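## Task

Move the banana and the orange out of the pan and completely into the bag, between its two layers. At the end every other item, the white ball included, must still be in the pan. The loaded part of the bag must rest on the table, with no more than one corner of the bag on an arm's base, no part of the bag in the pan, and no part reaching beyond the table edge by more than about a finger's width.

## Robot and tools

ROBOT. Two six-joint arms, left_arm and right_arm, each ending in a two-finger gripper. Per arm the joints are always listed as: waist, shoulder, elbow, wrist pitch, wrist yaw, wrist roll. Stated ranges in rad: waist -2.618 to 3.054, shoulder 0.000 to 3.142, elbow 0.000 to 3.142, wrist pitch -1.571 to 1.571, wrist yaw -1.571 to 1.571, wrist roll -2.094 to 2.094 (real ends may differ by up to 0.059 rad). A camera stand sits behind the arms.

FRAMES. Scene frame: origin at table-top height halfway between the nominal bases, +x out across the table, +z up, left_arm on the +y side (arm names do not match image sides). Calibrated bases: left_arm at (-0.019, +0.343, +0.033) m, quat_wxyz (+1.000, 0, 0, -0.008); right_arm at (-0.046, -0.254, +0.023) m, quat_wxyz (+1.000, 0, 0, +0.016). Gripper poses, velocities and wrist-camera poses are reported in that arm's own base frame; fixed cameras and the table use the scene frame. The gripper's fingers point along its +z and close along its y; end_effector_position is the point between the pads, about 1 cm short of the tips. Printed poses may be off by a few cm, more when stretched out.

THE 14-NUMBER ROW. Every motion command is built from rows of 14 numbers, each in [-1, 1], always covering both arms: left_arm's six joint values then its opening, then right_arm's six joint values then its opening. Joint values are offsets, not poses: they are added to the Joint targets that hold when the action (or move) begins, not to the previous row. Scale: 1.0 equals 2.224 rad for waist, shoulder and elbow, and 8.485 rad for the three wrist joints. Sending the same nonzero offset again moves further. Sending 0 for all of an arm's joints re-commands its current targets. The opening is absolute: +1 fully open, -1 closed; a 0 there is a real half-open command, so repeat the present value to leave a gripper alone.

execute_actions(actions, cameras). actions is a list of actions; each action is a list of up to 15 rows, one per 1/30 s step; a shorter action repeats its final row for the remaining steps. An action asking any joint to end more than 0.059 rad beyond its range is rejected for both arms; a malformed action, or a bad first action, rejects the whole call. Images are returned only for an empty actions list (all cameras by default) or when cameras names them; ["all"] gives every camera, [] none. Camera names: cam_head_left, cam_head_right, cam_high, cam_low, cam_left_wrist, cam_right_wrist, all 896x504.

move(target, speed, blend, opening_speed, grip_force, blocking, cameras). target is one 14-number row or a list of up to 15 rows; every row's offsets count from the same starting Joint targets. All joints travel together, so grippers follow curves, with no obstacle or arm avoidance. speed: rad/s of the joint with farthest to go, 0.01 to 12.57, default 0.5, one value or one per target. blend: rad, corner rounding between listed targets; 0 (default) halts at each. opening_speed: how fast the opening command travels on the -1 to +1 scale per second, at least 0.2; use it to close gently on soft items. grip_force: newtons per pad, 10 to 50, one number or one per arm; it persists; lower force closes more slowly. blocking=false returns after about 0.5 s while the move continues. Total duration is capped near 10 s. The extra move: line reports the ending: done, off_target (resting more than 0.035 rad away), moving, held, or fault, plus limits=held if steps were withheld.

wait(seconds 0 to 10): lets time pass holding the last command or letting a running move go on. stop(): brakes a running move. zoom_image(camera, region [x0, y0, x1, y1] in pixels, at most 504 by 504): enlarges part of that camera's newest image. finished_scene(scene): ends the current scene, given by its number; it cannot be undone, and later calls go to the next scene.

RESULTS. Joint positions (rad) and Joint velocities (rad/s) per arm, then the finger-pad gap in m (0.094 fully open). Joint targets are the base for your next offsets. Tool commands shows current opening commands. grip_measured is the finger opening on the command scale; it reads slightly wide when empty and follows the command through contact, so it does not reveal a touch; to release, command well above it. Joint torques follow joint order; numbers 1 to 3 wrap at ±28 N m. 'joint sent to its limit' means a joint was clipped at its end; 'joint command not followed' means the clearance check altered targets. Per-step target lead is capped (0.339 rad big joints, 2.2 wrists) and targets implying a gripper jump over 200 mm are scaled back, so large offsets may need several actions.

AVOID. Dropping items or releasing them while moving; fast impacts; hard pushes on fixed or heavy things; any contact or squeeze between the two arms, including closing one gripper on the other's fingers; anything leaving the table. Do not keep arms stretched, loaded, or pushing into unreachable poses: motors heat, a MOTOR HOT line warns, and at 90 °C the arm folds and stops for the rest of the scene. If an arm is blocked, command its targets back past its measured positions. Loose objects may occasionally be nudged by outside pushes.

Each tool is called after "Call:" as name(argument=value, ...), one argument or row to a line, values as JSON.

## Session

Call:
execute_actions(
  actions=[],
)

Scene clock: 0.00 s.
left_arm: end_effector_position=(+0.3888, +0.0274, +0.0853) grip_measured=+1.000 end_effector_quat_wxyz=(+0.575, -0.073, +0.814, +0.044) | right_arm: end_effector_position=(+0.3941, -0.0220, +0.0992) grip_measured=+1.000 end_effector_quat_wxyz=(+0.573, +0.050, +0.817, -0.038)
Joint positions: left_arm=[0.002 1.556 0.34 0.871 -0.154 -0.07 0.094] | right_arm=[-0.004 1.493 0.384 0.758 0.117 0.037 0.094]
Joint velocities: within noise
Joint torques (N m): no reading
Heat: left arm: 25 °C; right arm: 28 °C.
Joint targets: left_arm=[0.002 1.552 0.344 0.866 -0.154 -0.070] | right_arm=[-0.004 1.484 0.395 0.771 0.117 0.037]
Tool commands: left_gripper/opening=+1.0 right_gripper/opening=+1.0

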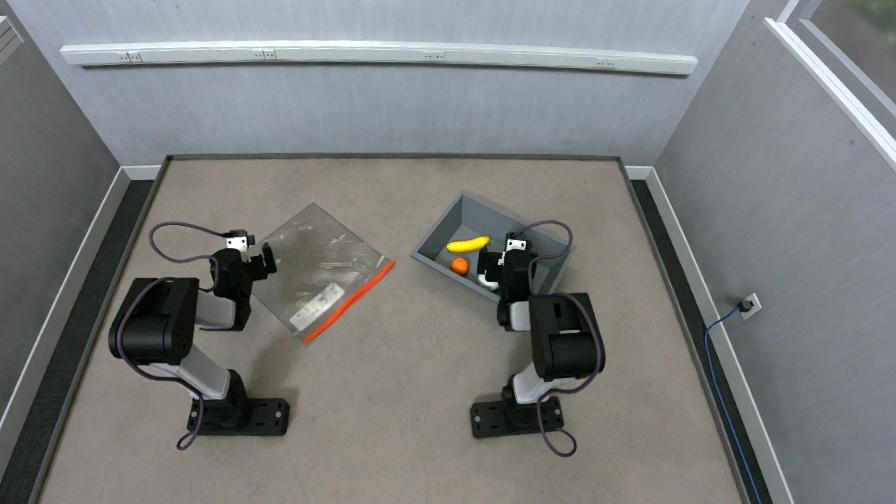

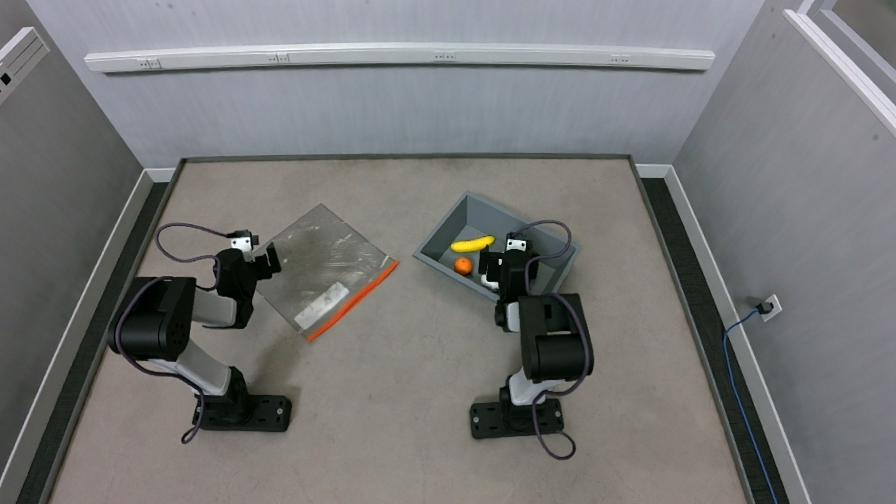

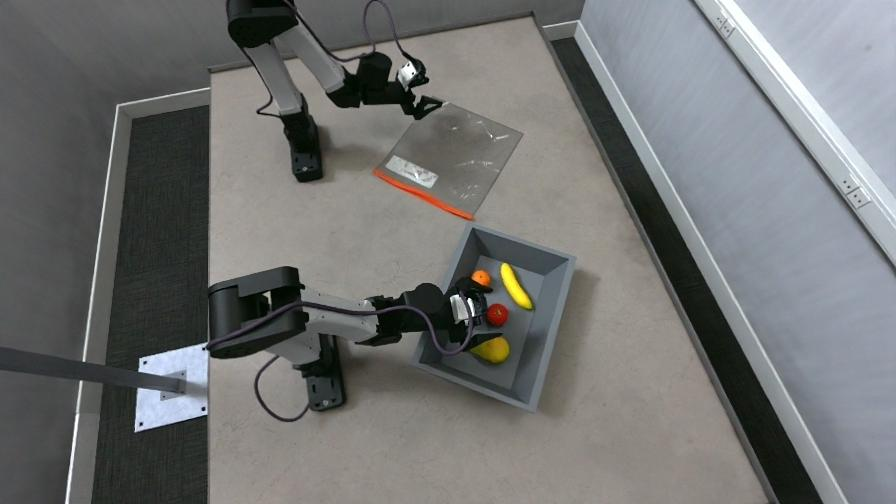

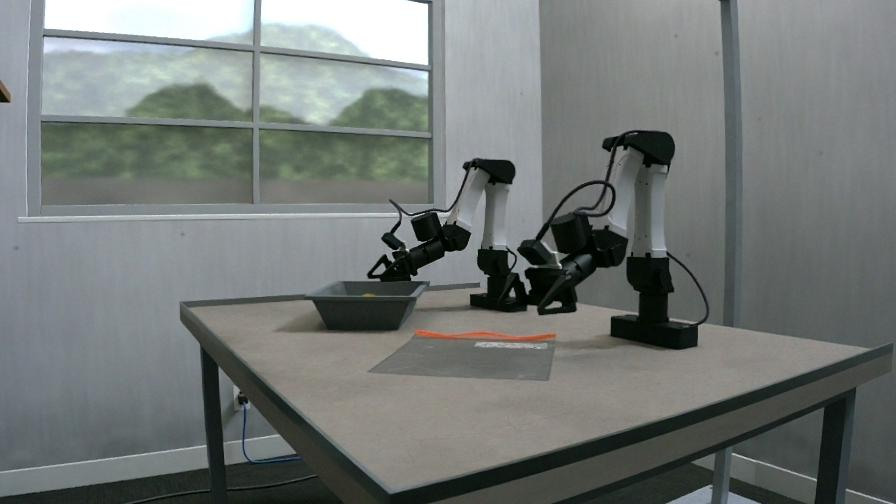

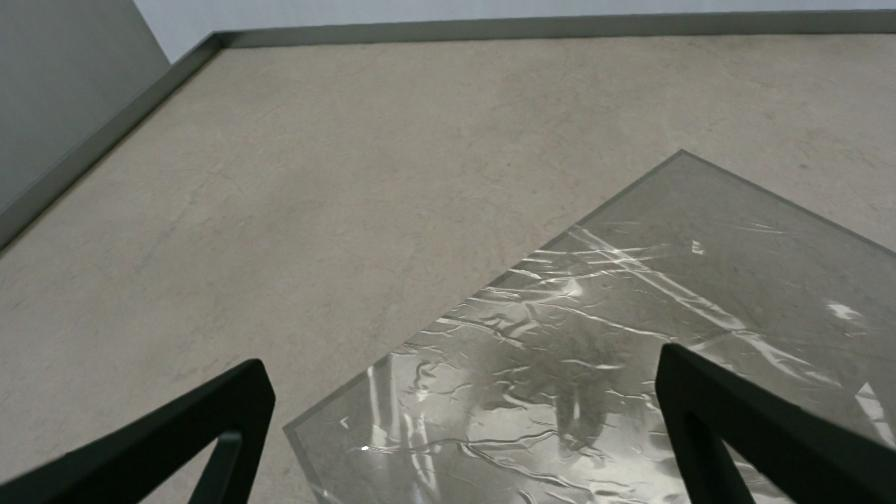

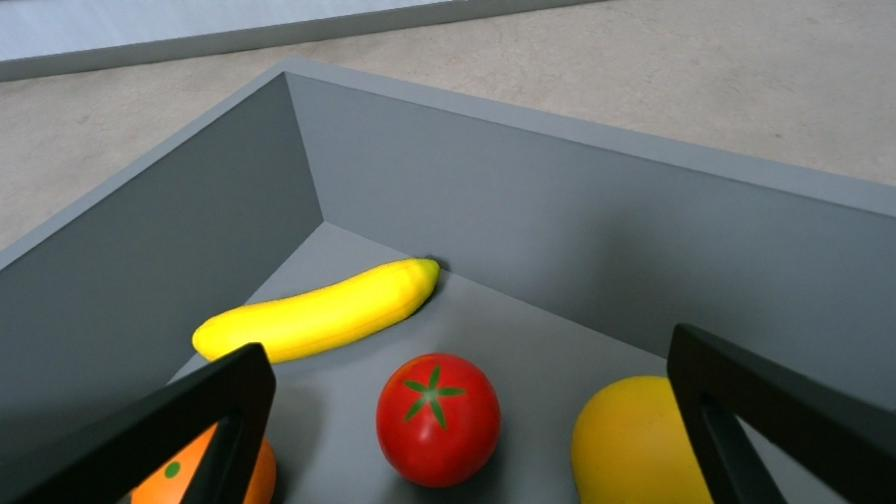

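Call:
move(
  target=[-0.2911, 0.1745, 0.5651, -0.2472, 0.0181, 0.0208, 0.3, 0, 0, 0, 0, 0, 0, 1],
  speed=1.2,
  cameras=["all"],
)

Call:
zoom_image(
  camera="cam_low",
  region=[340, 250, 600, 400],
)

Call:
zoom_image(
  camera="cam_high",
  region=[340, 60, 600, 320],
)

Call:
zoom_image(
  camera="cam_head_left",
  region=[230, 190, 600, 380],
)

Scene clock: 4.00 s.
left_arm: end_effector_position=(+0.2928, -0.2171, +0.0877) grip_measured=+0.302 end_effector_quat_wxyz=(+0.007, +0.362, +0.932, +0.006) | right_arm: end_effector_position=(+0.3941, -0.0220, +0.0992) grip_measured=+1.000 end_effector_quat_wxyz=(+0.573, +0.050, +0.817, -0.038)
Joint positions: left_arm=[-0.645 1.923 1.581 -1.219 -0.015 0.096 0.061] | right_arm=[-0.004 1.493 0.384 0.758 0.117 0.037 0.094]
Joint torques (N m): left_arm=[0.16 -7.92 9.01 0.26 0.14 0.06] | right_arm=[0.02 -5.64 6.65 2.05 0 0.04]
Heat: left arm: 26 °C; right arm: 28 °C.
Joint targets: left_arm=[-0.646 1.941 1.601 -1.231 -0.001 0.107] | right_arm=[-0.004 1.484 0.395 0.771 0.117 0.037]
move: done

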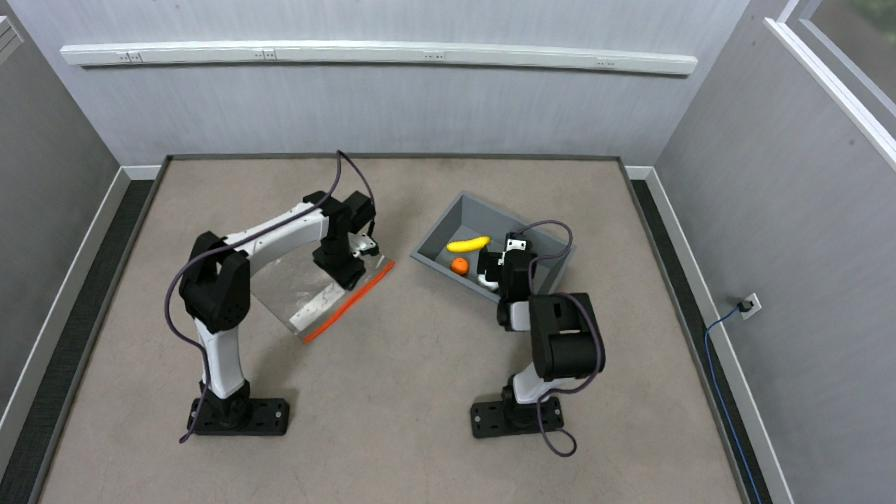

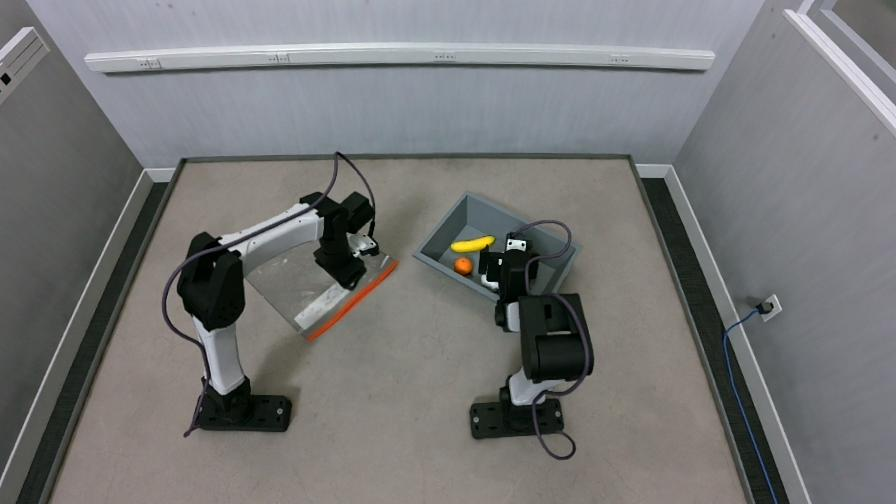

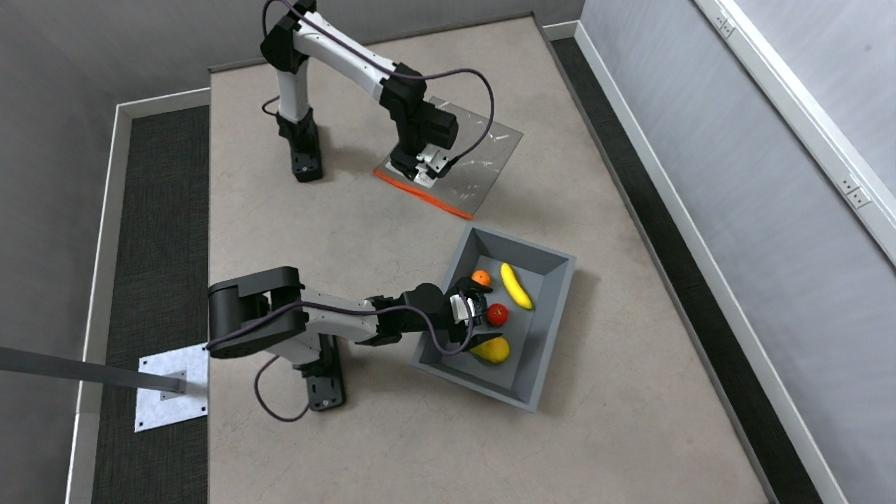

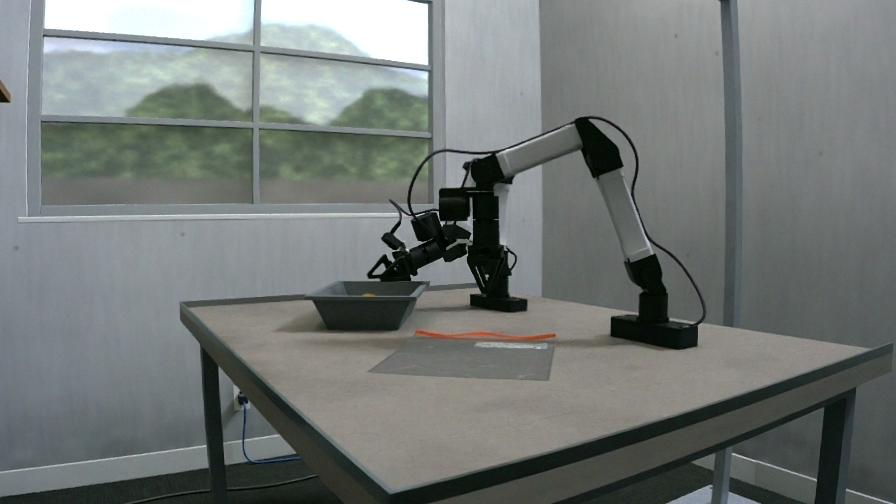

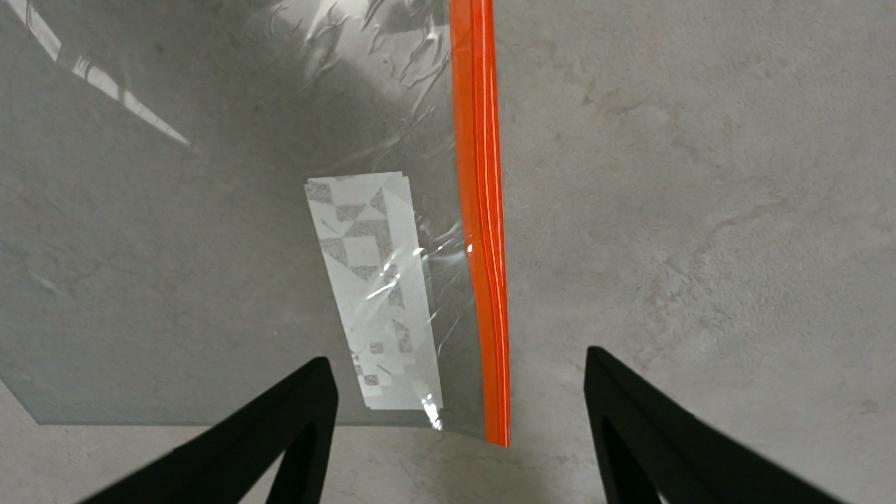

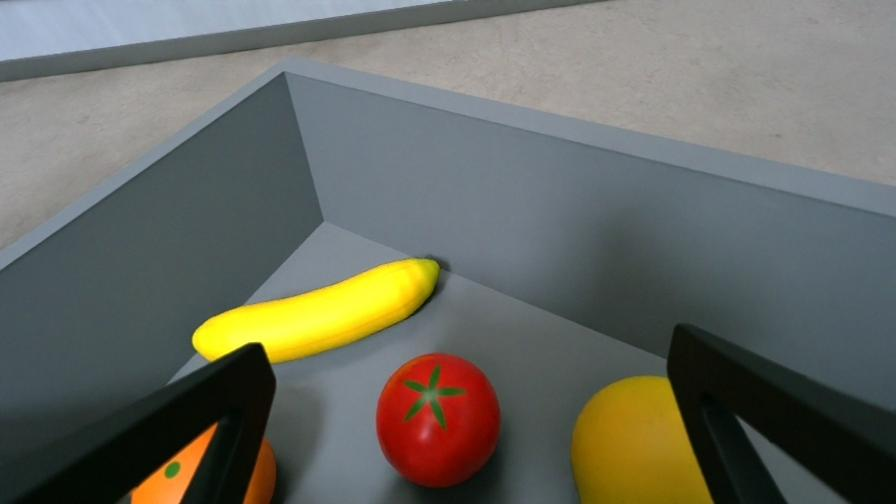

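Scaled by 1.938 from the camera's 896x504 image, which has a finer 1280x720 frame.

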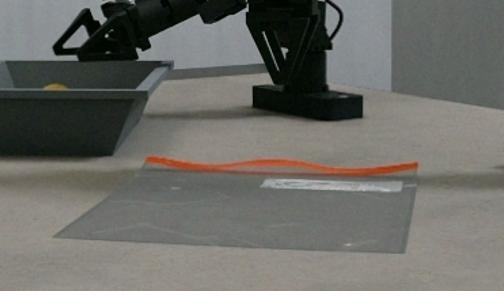

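Scaled by 1.938 from the camera's 896x504 image, which has a finer 1280x720 frame.

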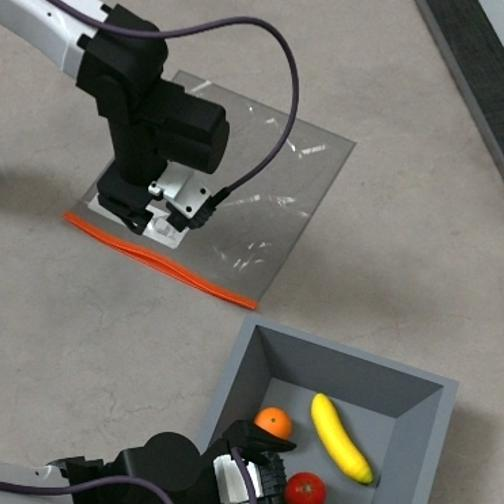

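Scaled by 1.362 from the camera's 896x504 image, which has a finer 1280x720 frame.

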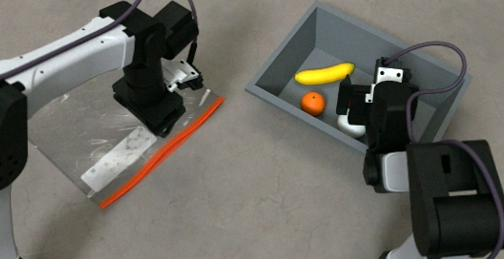

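Call:
move(
  target=[0, 0.0485, -0.1213, 0.0436, 0, -0.01, 0.3, 0, 0, 0, 0, 0, 0, 1],
  speed=0.4,
  cameras=["cam_left_wrist", "cam_low", "cam_high"],
)

Call:
zoom_image(
  camera="cam_low",
  region=[380, 270, 580, 400],
)

Scene clock: 6.47 s.
left_arm: end_effector_position=(+0.2932, -0.2175, -0.0099) grip_measured=+0.302 end_effector_quat_wxyz=(+0.003, +0.333, +0.943, +0.007) | right_arm: end_effector_position=(+0.3941, -0.0220, +0.0992) grip_measured=+1.000 end_effector_quat_wxyz=(+0.573, +0.050, +0.817, -0.038)
Joint positions: left_arm=[-0.645 2.036 1.338 -0.872 -0.015 0.033 0.061] | right_arm=[-0.004 1.493 0.384 0.758 0.117 0.037 0.094]
Joint torques (N m): left_arm=[0.17 -8.66 5.65 0.55 0.15 -0.14] | right_arm=[0.02 -5.65 6.67 2.05 0 0.04]
Heat: left arm: 26 °C; right arm: 28 °C.
Joint targets: left_arm=[-0.646 2.049 1.332 -0.861 -0.001 0.022] | right_arm=[-0.004 1.484 0.395 0.771 0.117 0.037]
move: done
Images, in order (width x height): cam_high 896x504, cam_low 896x504, cam_left_wrist 896x504.

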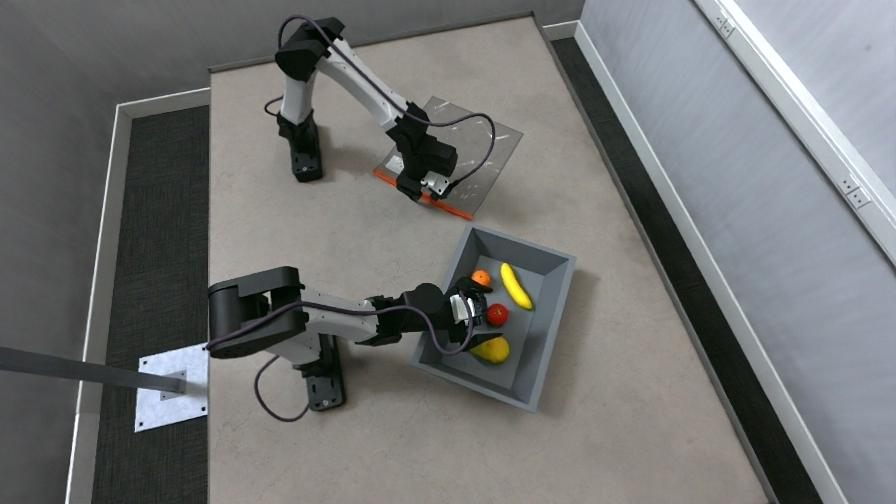

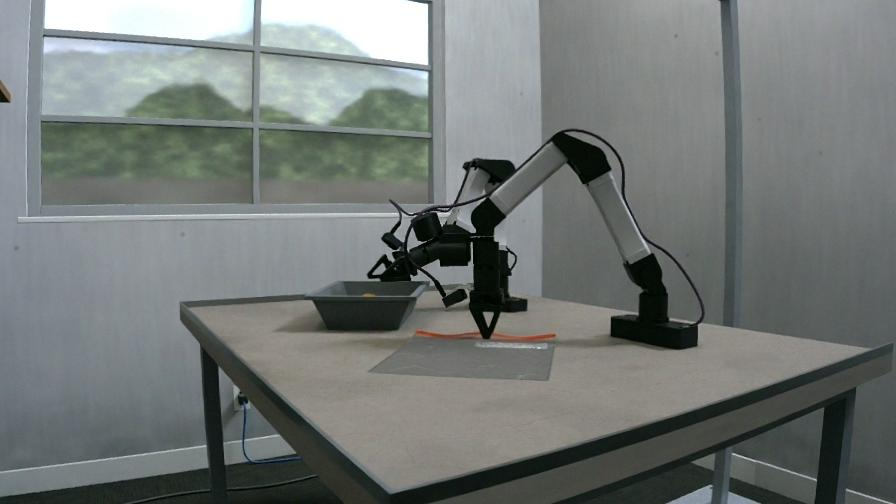

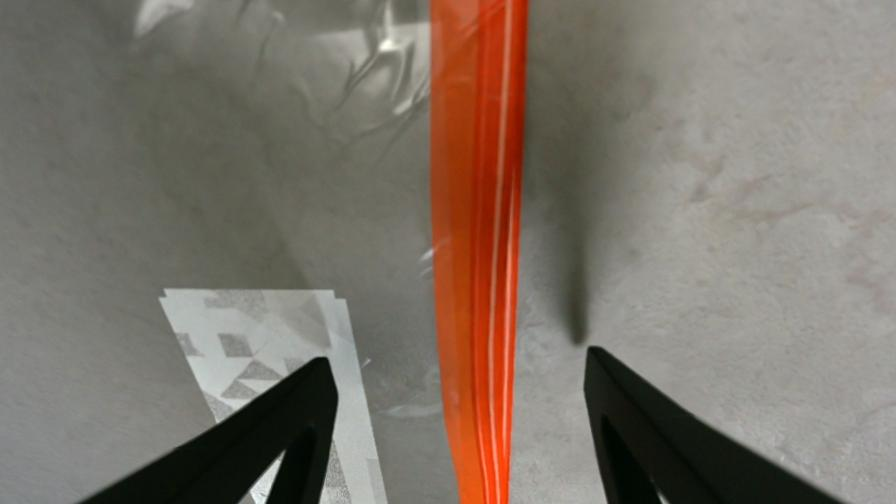

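Scaled by 2.520 from the camera's 896x504 image, which has a finer 1280x720 frame.

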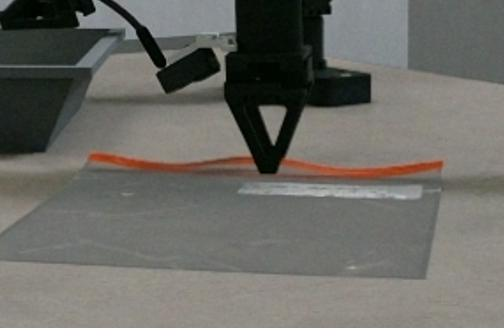

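Call:
move(
  target=[0, 0.002, 0, 0, 0, 0, -1, 0, 0, 0, 0, 0, 0, 1],
  speed=0.3,
  opening_speed=0.6,
  cameras=["cam_left_wrist", "cam_low"],
)

Call:
zoom_image(
  camera="cam_low",
  region=[380, 270, 580, 400],
)

Call:
zoom_image(
  camera="cam_left_wrist",
  region=[340, 200, 600, 460],
)

Scene clock: 9.23 s.
left_arm: end_effector_position=(+0.2933, -0.2176, -0.0099) grip_measured=-0.985 end_effector_quat_wxyz=(+0.003, +0.332, +0.943, +0.007) | right_arm: end_effector_position=(+0.3941, -0.0220, +0.0992) grip_measured=+1.000 end_effector_quat_wxyz=(+0.573, +0.050, +0.817, -0.038)
Joint positions: left_arm=[-0.645 2.036 1.338 -0.872 -0.015 0.033 0.001] | right_arm=[-0.004 1.493 0.384 0.758 0.117 0.037 0.094]
Joint torques (N m): left_arm=[0.17 -8.32 5.72 0.53 0.12 -0.13] | right_arm=[0.03 -5.65 6.68 2.05 0 0.04]
Heat: left arm: 26 °C; right arm: 28 °C.
Joint targets: left_arm=[-0.646 2.053 1.332 -0.861 0.000 0.022] | right_arm=[-0.004 1.484 0.395 0.771 0.117 0.037]
move: done
Images, in order (width x height): cam_low 896x504, cam_left_wrist 896x504.

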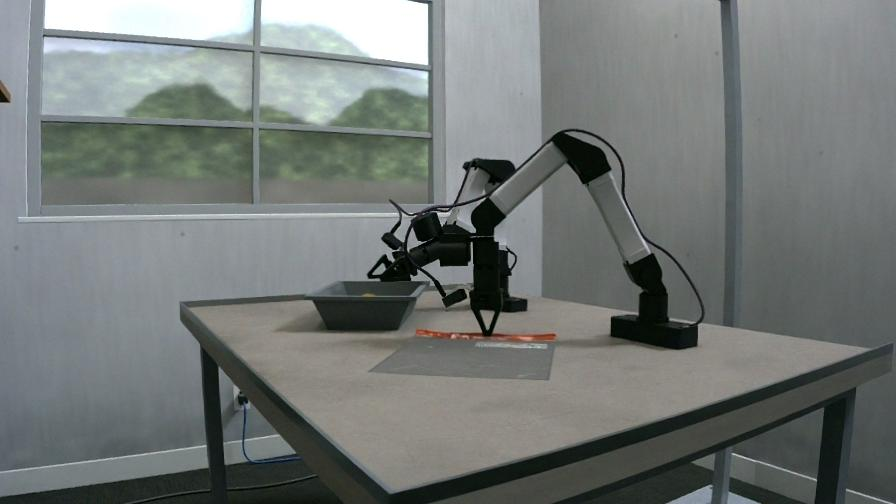

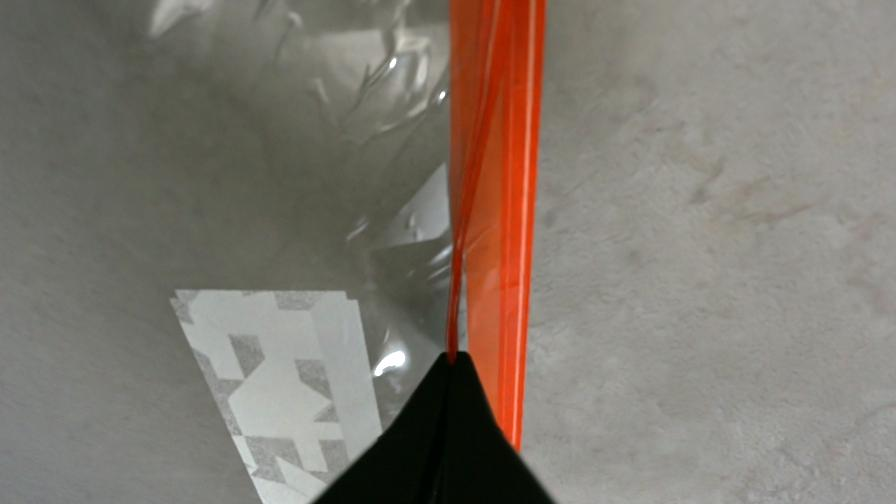

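Scaled by 2.520 from the camera's 896x504 image, which has a finer 1280x720 frame.

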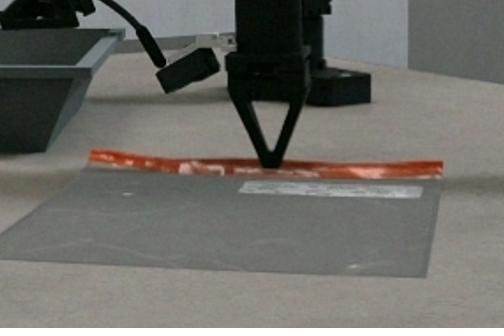

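Scaled by 1.938 from the camera's 896x504 image, which has a finer 1280x720 frame.

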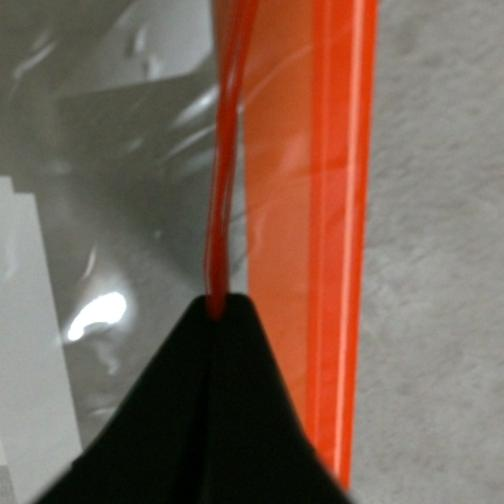

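Call:
move(
  target=[
    [0.0081, -0.0409, 0.0674, -0.0271, 0, 0, -1, 0.0245, 0.1013, 0.2534, -0.0891, -0.0046, 0.006, 0.4],
    [0.0913, -0.1374, -0.0643, 0.0105, 0.037, 0.0252, -1, 0.0491, 0.2027, 0.5069, -0.1782, -0.0092, 0.012, 0.4],
    [0.1785, -0.1848, -0.17, 0.0471, 0.0818, 0.0499, -1, 0.0736, 0.304, 0.7603, -0.2673, -0.0138, 0.018, 0.4],
  ],
  speed=0.7,
  blend=0.05,
  cameras=["all"],
)

Call:
zoom_image(
  camera="cam_low",
  region=[300, 220, 620, 400],
)

Call:
zoom_image(
  camera="cam_high",
  region=[340, 60, 600, 320],
)

Call:
zoom_image(
  camera="cam_head_left",
  region=[230, 190, 600, 380],
)

Scene clock: 17.67 s.
left_arm: end_effector_position=(+0.3132, -0.1936, +0.0697) grip_measured=-0.985 end_effector_quat_wxyz=(+0.213, +0.373, +0.849, -0.307) | right_arm: end_effector_position=(+0.4068, +0.0613, +0.1256) grip_measured=+0.401 end_effector_quat_wxyz=(-0.002, +0.014, +1.000, -0.005)
Joint positions: left_arm=[-0.254 1.668 0.964 -0.472 0.676 0.434 0.001] | right_arm=[0.153 2.146 2.059 -1.49 0.009 0.182 0.066]
Joint torques (N m): left_arm=[0.54 -9.09 6.05 1.31 0.55 0.08] | right_arm=[0.59 -9.48 8.53 0.16 -0.1 0.14]
Heat: left arm: 27 °C; right arm: 29 °C.
Joint targets: left_arm=[-0.249 1.642 0.954 -0.461 0.694 0.446] | right_arm=[0.159 2.161 2.086 -1.496 0.000 0.190]
move: done

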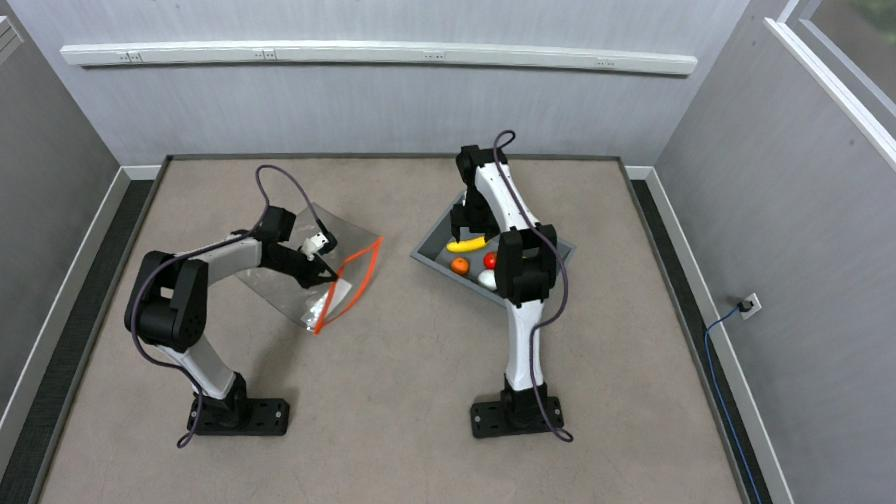

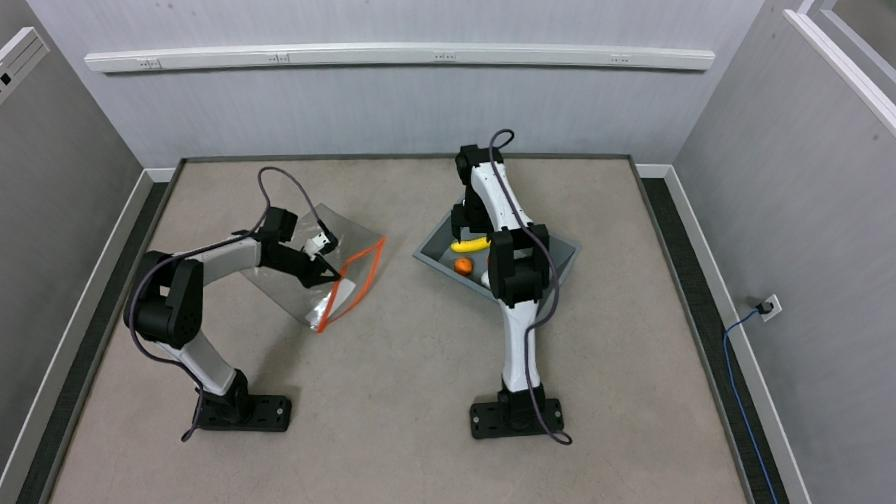

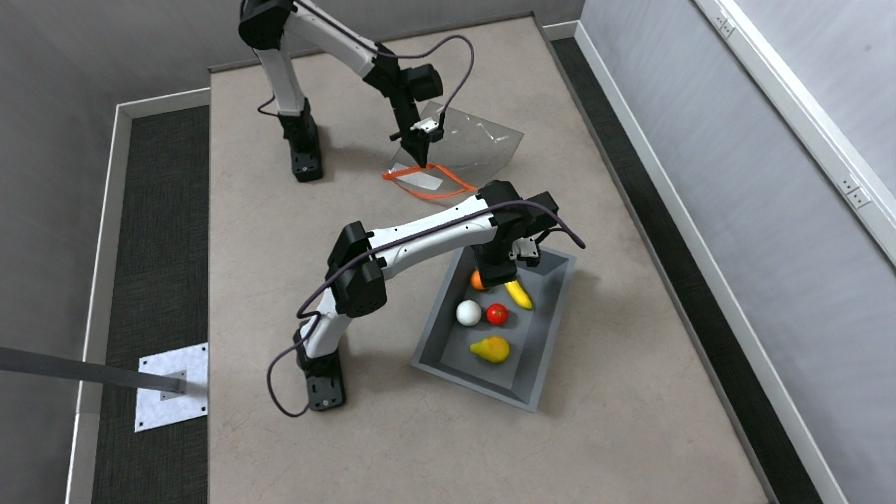

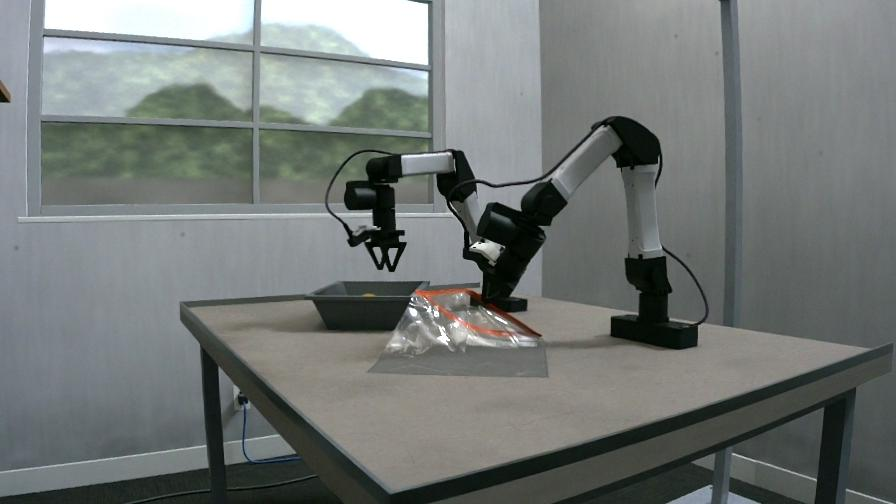

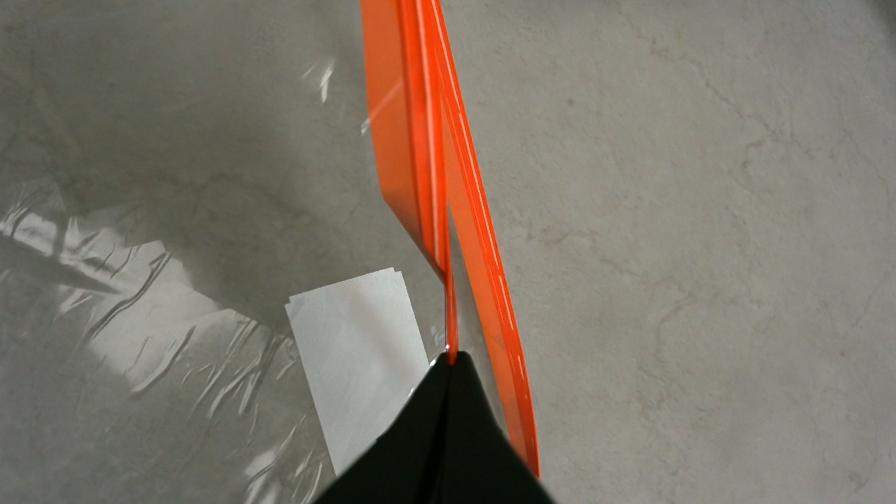

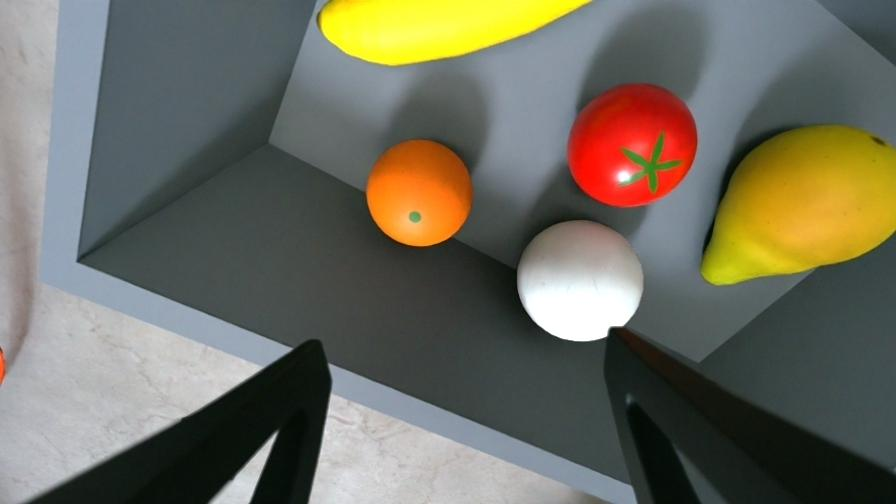

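Scaled by 1.575 from the camera's 896x504 image, which has a finer 1280x720 frame.

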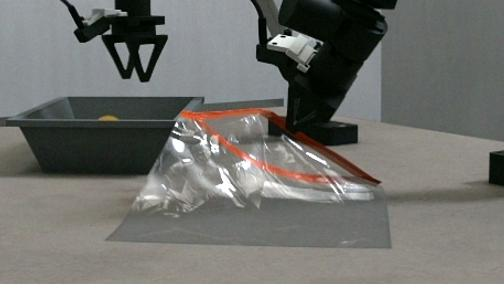

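Scaled by 1.938 from the camera's 896x504 image, which has a finer 1280x720 frame.

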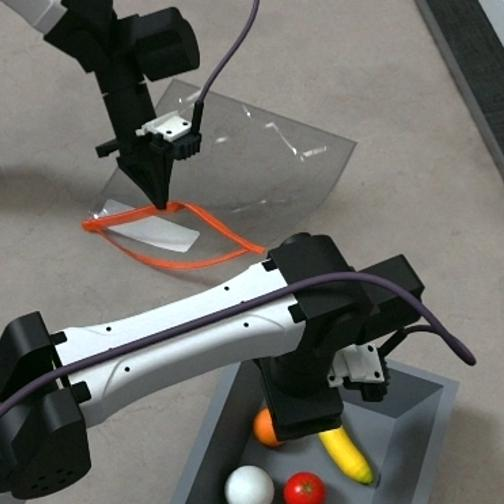

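Scaled by 1.362 from the camera's 896x504 image, which has a finer 1280x720 frame.

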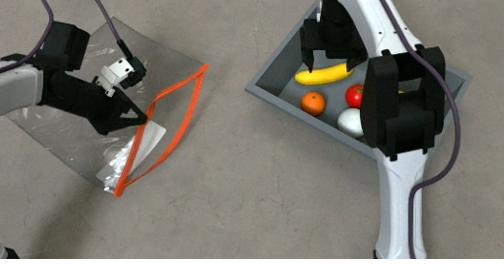

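Call:
move(
  target=[
    [0, 0, 0, 0, 0, 0, -1, 0.0123, 0.0146, -0.1809, 0.0513, 0, 0.0579, 0.4],
    [0, 0, 0, 0, 0, 0, -1, 0.0123, 0.0146, -0.1809, 0.0513, 0, 0.0579, -0.06],
  ],
  speed=0.5,
  grip_force=[50, 20],
  opening_speed=0.6,
  cameras=["cam_right_wrist"],
)

Scene clock: 22.03 s.
left_arm: end_effector_position=(+0.3132, -0.1937, +0.0698) grip_measured=-0.985 end_effector_quat_wxyz=(+0.214, +0.373, +0.849, -0.307) | right_arm: end_effector_position=(+0.4091, +0.0733, +0.0167) grip_measured=-0.055 end_effector_quat_wxyz=(+0.001, +0.244, +0.970, -0.003)
Joint positions: left_arm=[-0.254 1.668 0.964 -0.472 0.677 0.434 0.001] | right_arm=[0.18 2.184 1.684 -1.072 0.007 0.673 0.044]
Joint torques (N m): left_arm=[0.57 -9.09 6.01 1.32 0.53 0.08] | right_arm=[0.66 -10.14 5.83 0.38 -0.06 0.13]
Heat: left arm: 28 °C; right arm: 30 °C.
Joint targets: left_arm=[-0.249 1.642 0.954 -0.461 0.694 0.445] | right_arm=[0.187 2.193 1.683 -1.061 0.000 0.681]
grip_force (N): 50, 20
move: done
Images, in order (width x height): cam_right_wrist 896x504.

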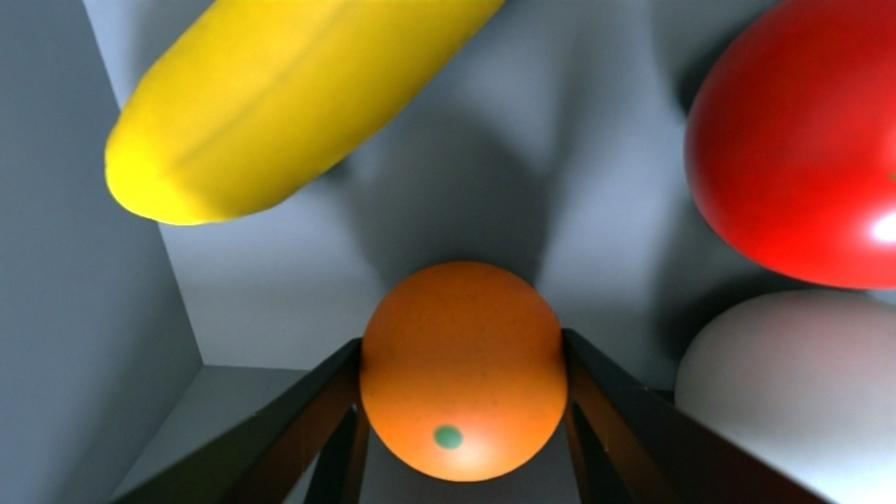

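Call:
move(
  target=[
    [0, 0, 0, 0, 0, 0, -1, 0, -0.0193, 0.1695, -0.0482, 0, 0, -0.12],
    [0, 0, 0, 0, 0, 0, -1, 0.1632, -0.3566, -0.3521, 0.0838, 0, -0.0567, -0.12],
    [0, 0, 0, 0, 0, 0, -1, 0.268, -0.1664, -0.5418, 0.2423, 0, -0.0803, -0.12],
  ],
  speed=[0.5, 1.0, 1.0],
  blend=0.1,
  cameras=["all"],
)

Call:
zoom_image(
  camera="cam_low",
  region=[380, 230, 580, 390],
)

Call:
zoom_image(
  camera="cam_head_left",
  region=[250, 190, 500, 380],
)

Scene clock: 28.87 s.
left_arm: end_effector_position=(+0.3132, -0.1937, +0.0698) grip_measured=-0.985 end_effector_quat_wxyz=(+0.214, +0.373, +0.849, -0.307) | right_arm: end_effector_position=(+0.3082, +0.3017, +0.0575) grip_measured=-0.111 end_effector_quat_wxyz=(+0.525, -0.307, +0.764, +0.215)
Joint positions: left_arm=[-0.254 1.668 0.964 -0.472 0.677 0.434 0.001] | right_arm=[0.777 1.814 0.48 0.971 0.005 0.008 0.042]
Joint torques (N m): left_arm=[0.55 -9.09 6.02 1.31 0.55 0.08] | right_arm=[0.59 -5.87 4.41 2.13 -0.08 -0.04]
Heat: left arm: 30 °C; right arm: 32 °C.
Joint targets: left_arm=[-0.249 1.642 0.954 -0.461 0.694 0.445] | right_arm=[0.783 1.823 0.478 0.995 0.000 0.000]
grip_force (N): 50, 20
move: done

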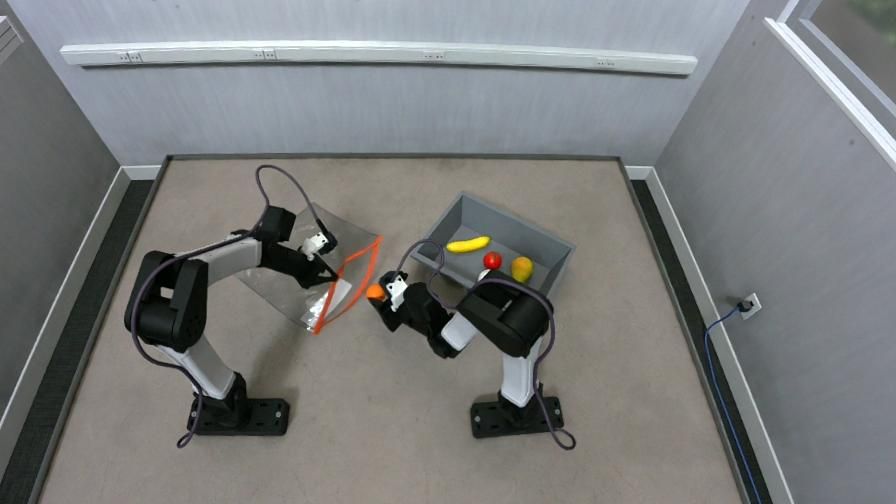

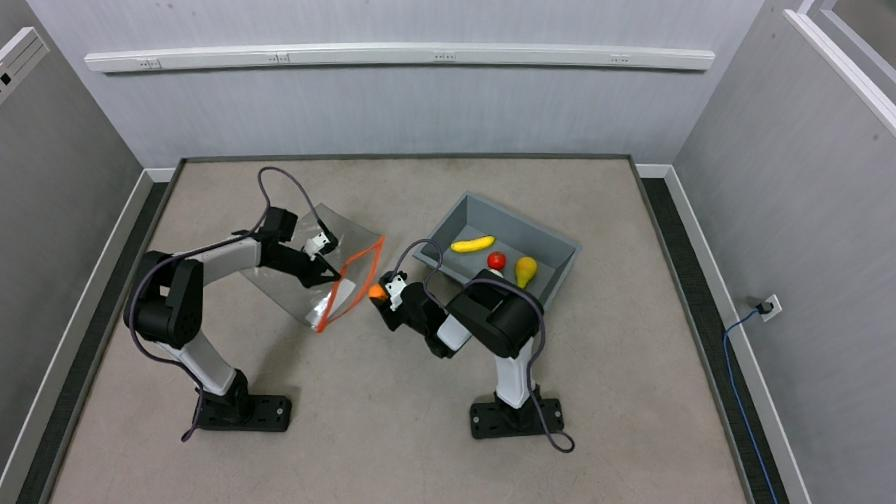

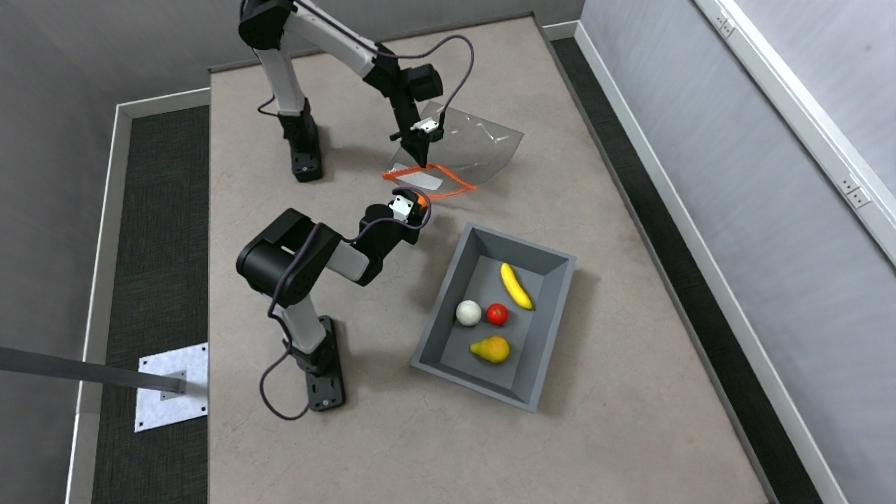

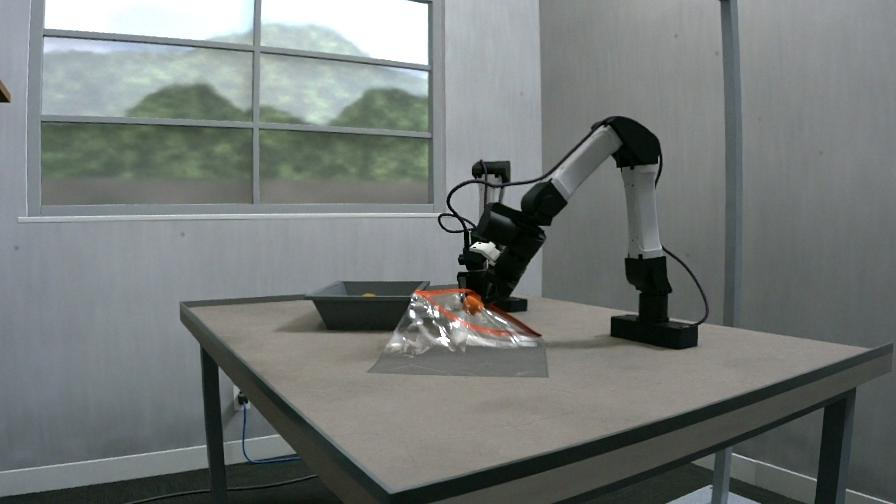

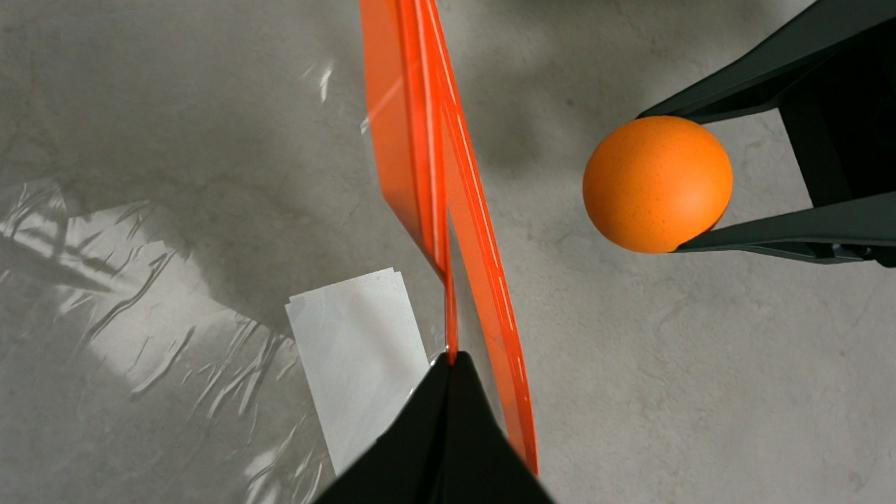

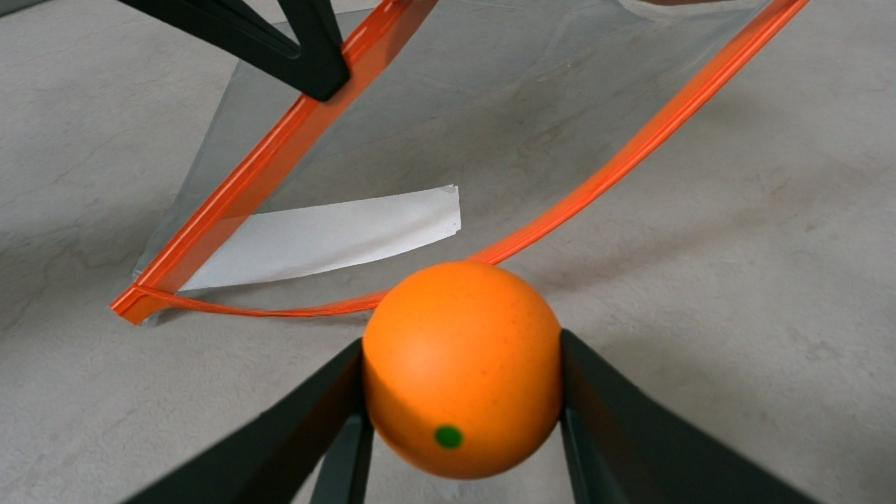

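Scaled by 2.520 from the camera's 896x504 image, which has a finer 1280x720 frame.

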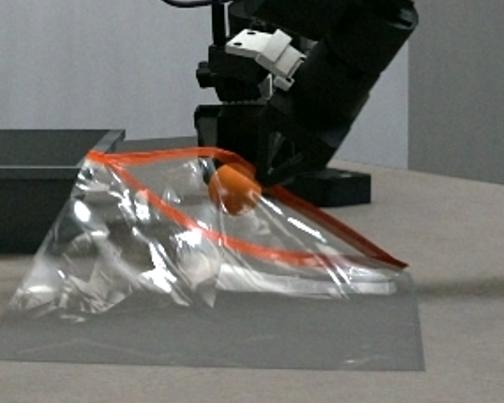

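Scaled by 2.016 from the camera's 896x504 image, which has a finer 1280x720 frame.

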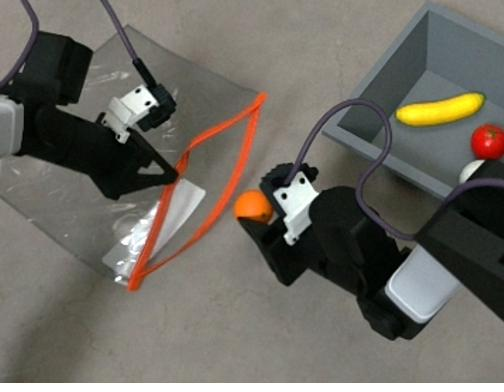

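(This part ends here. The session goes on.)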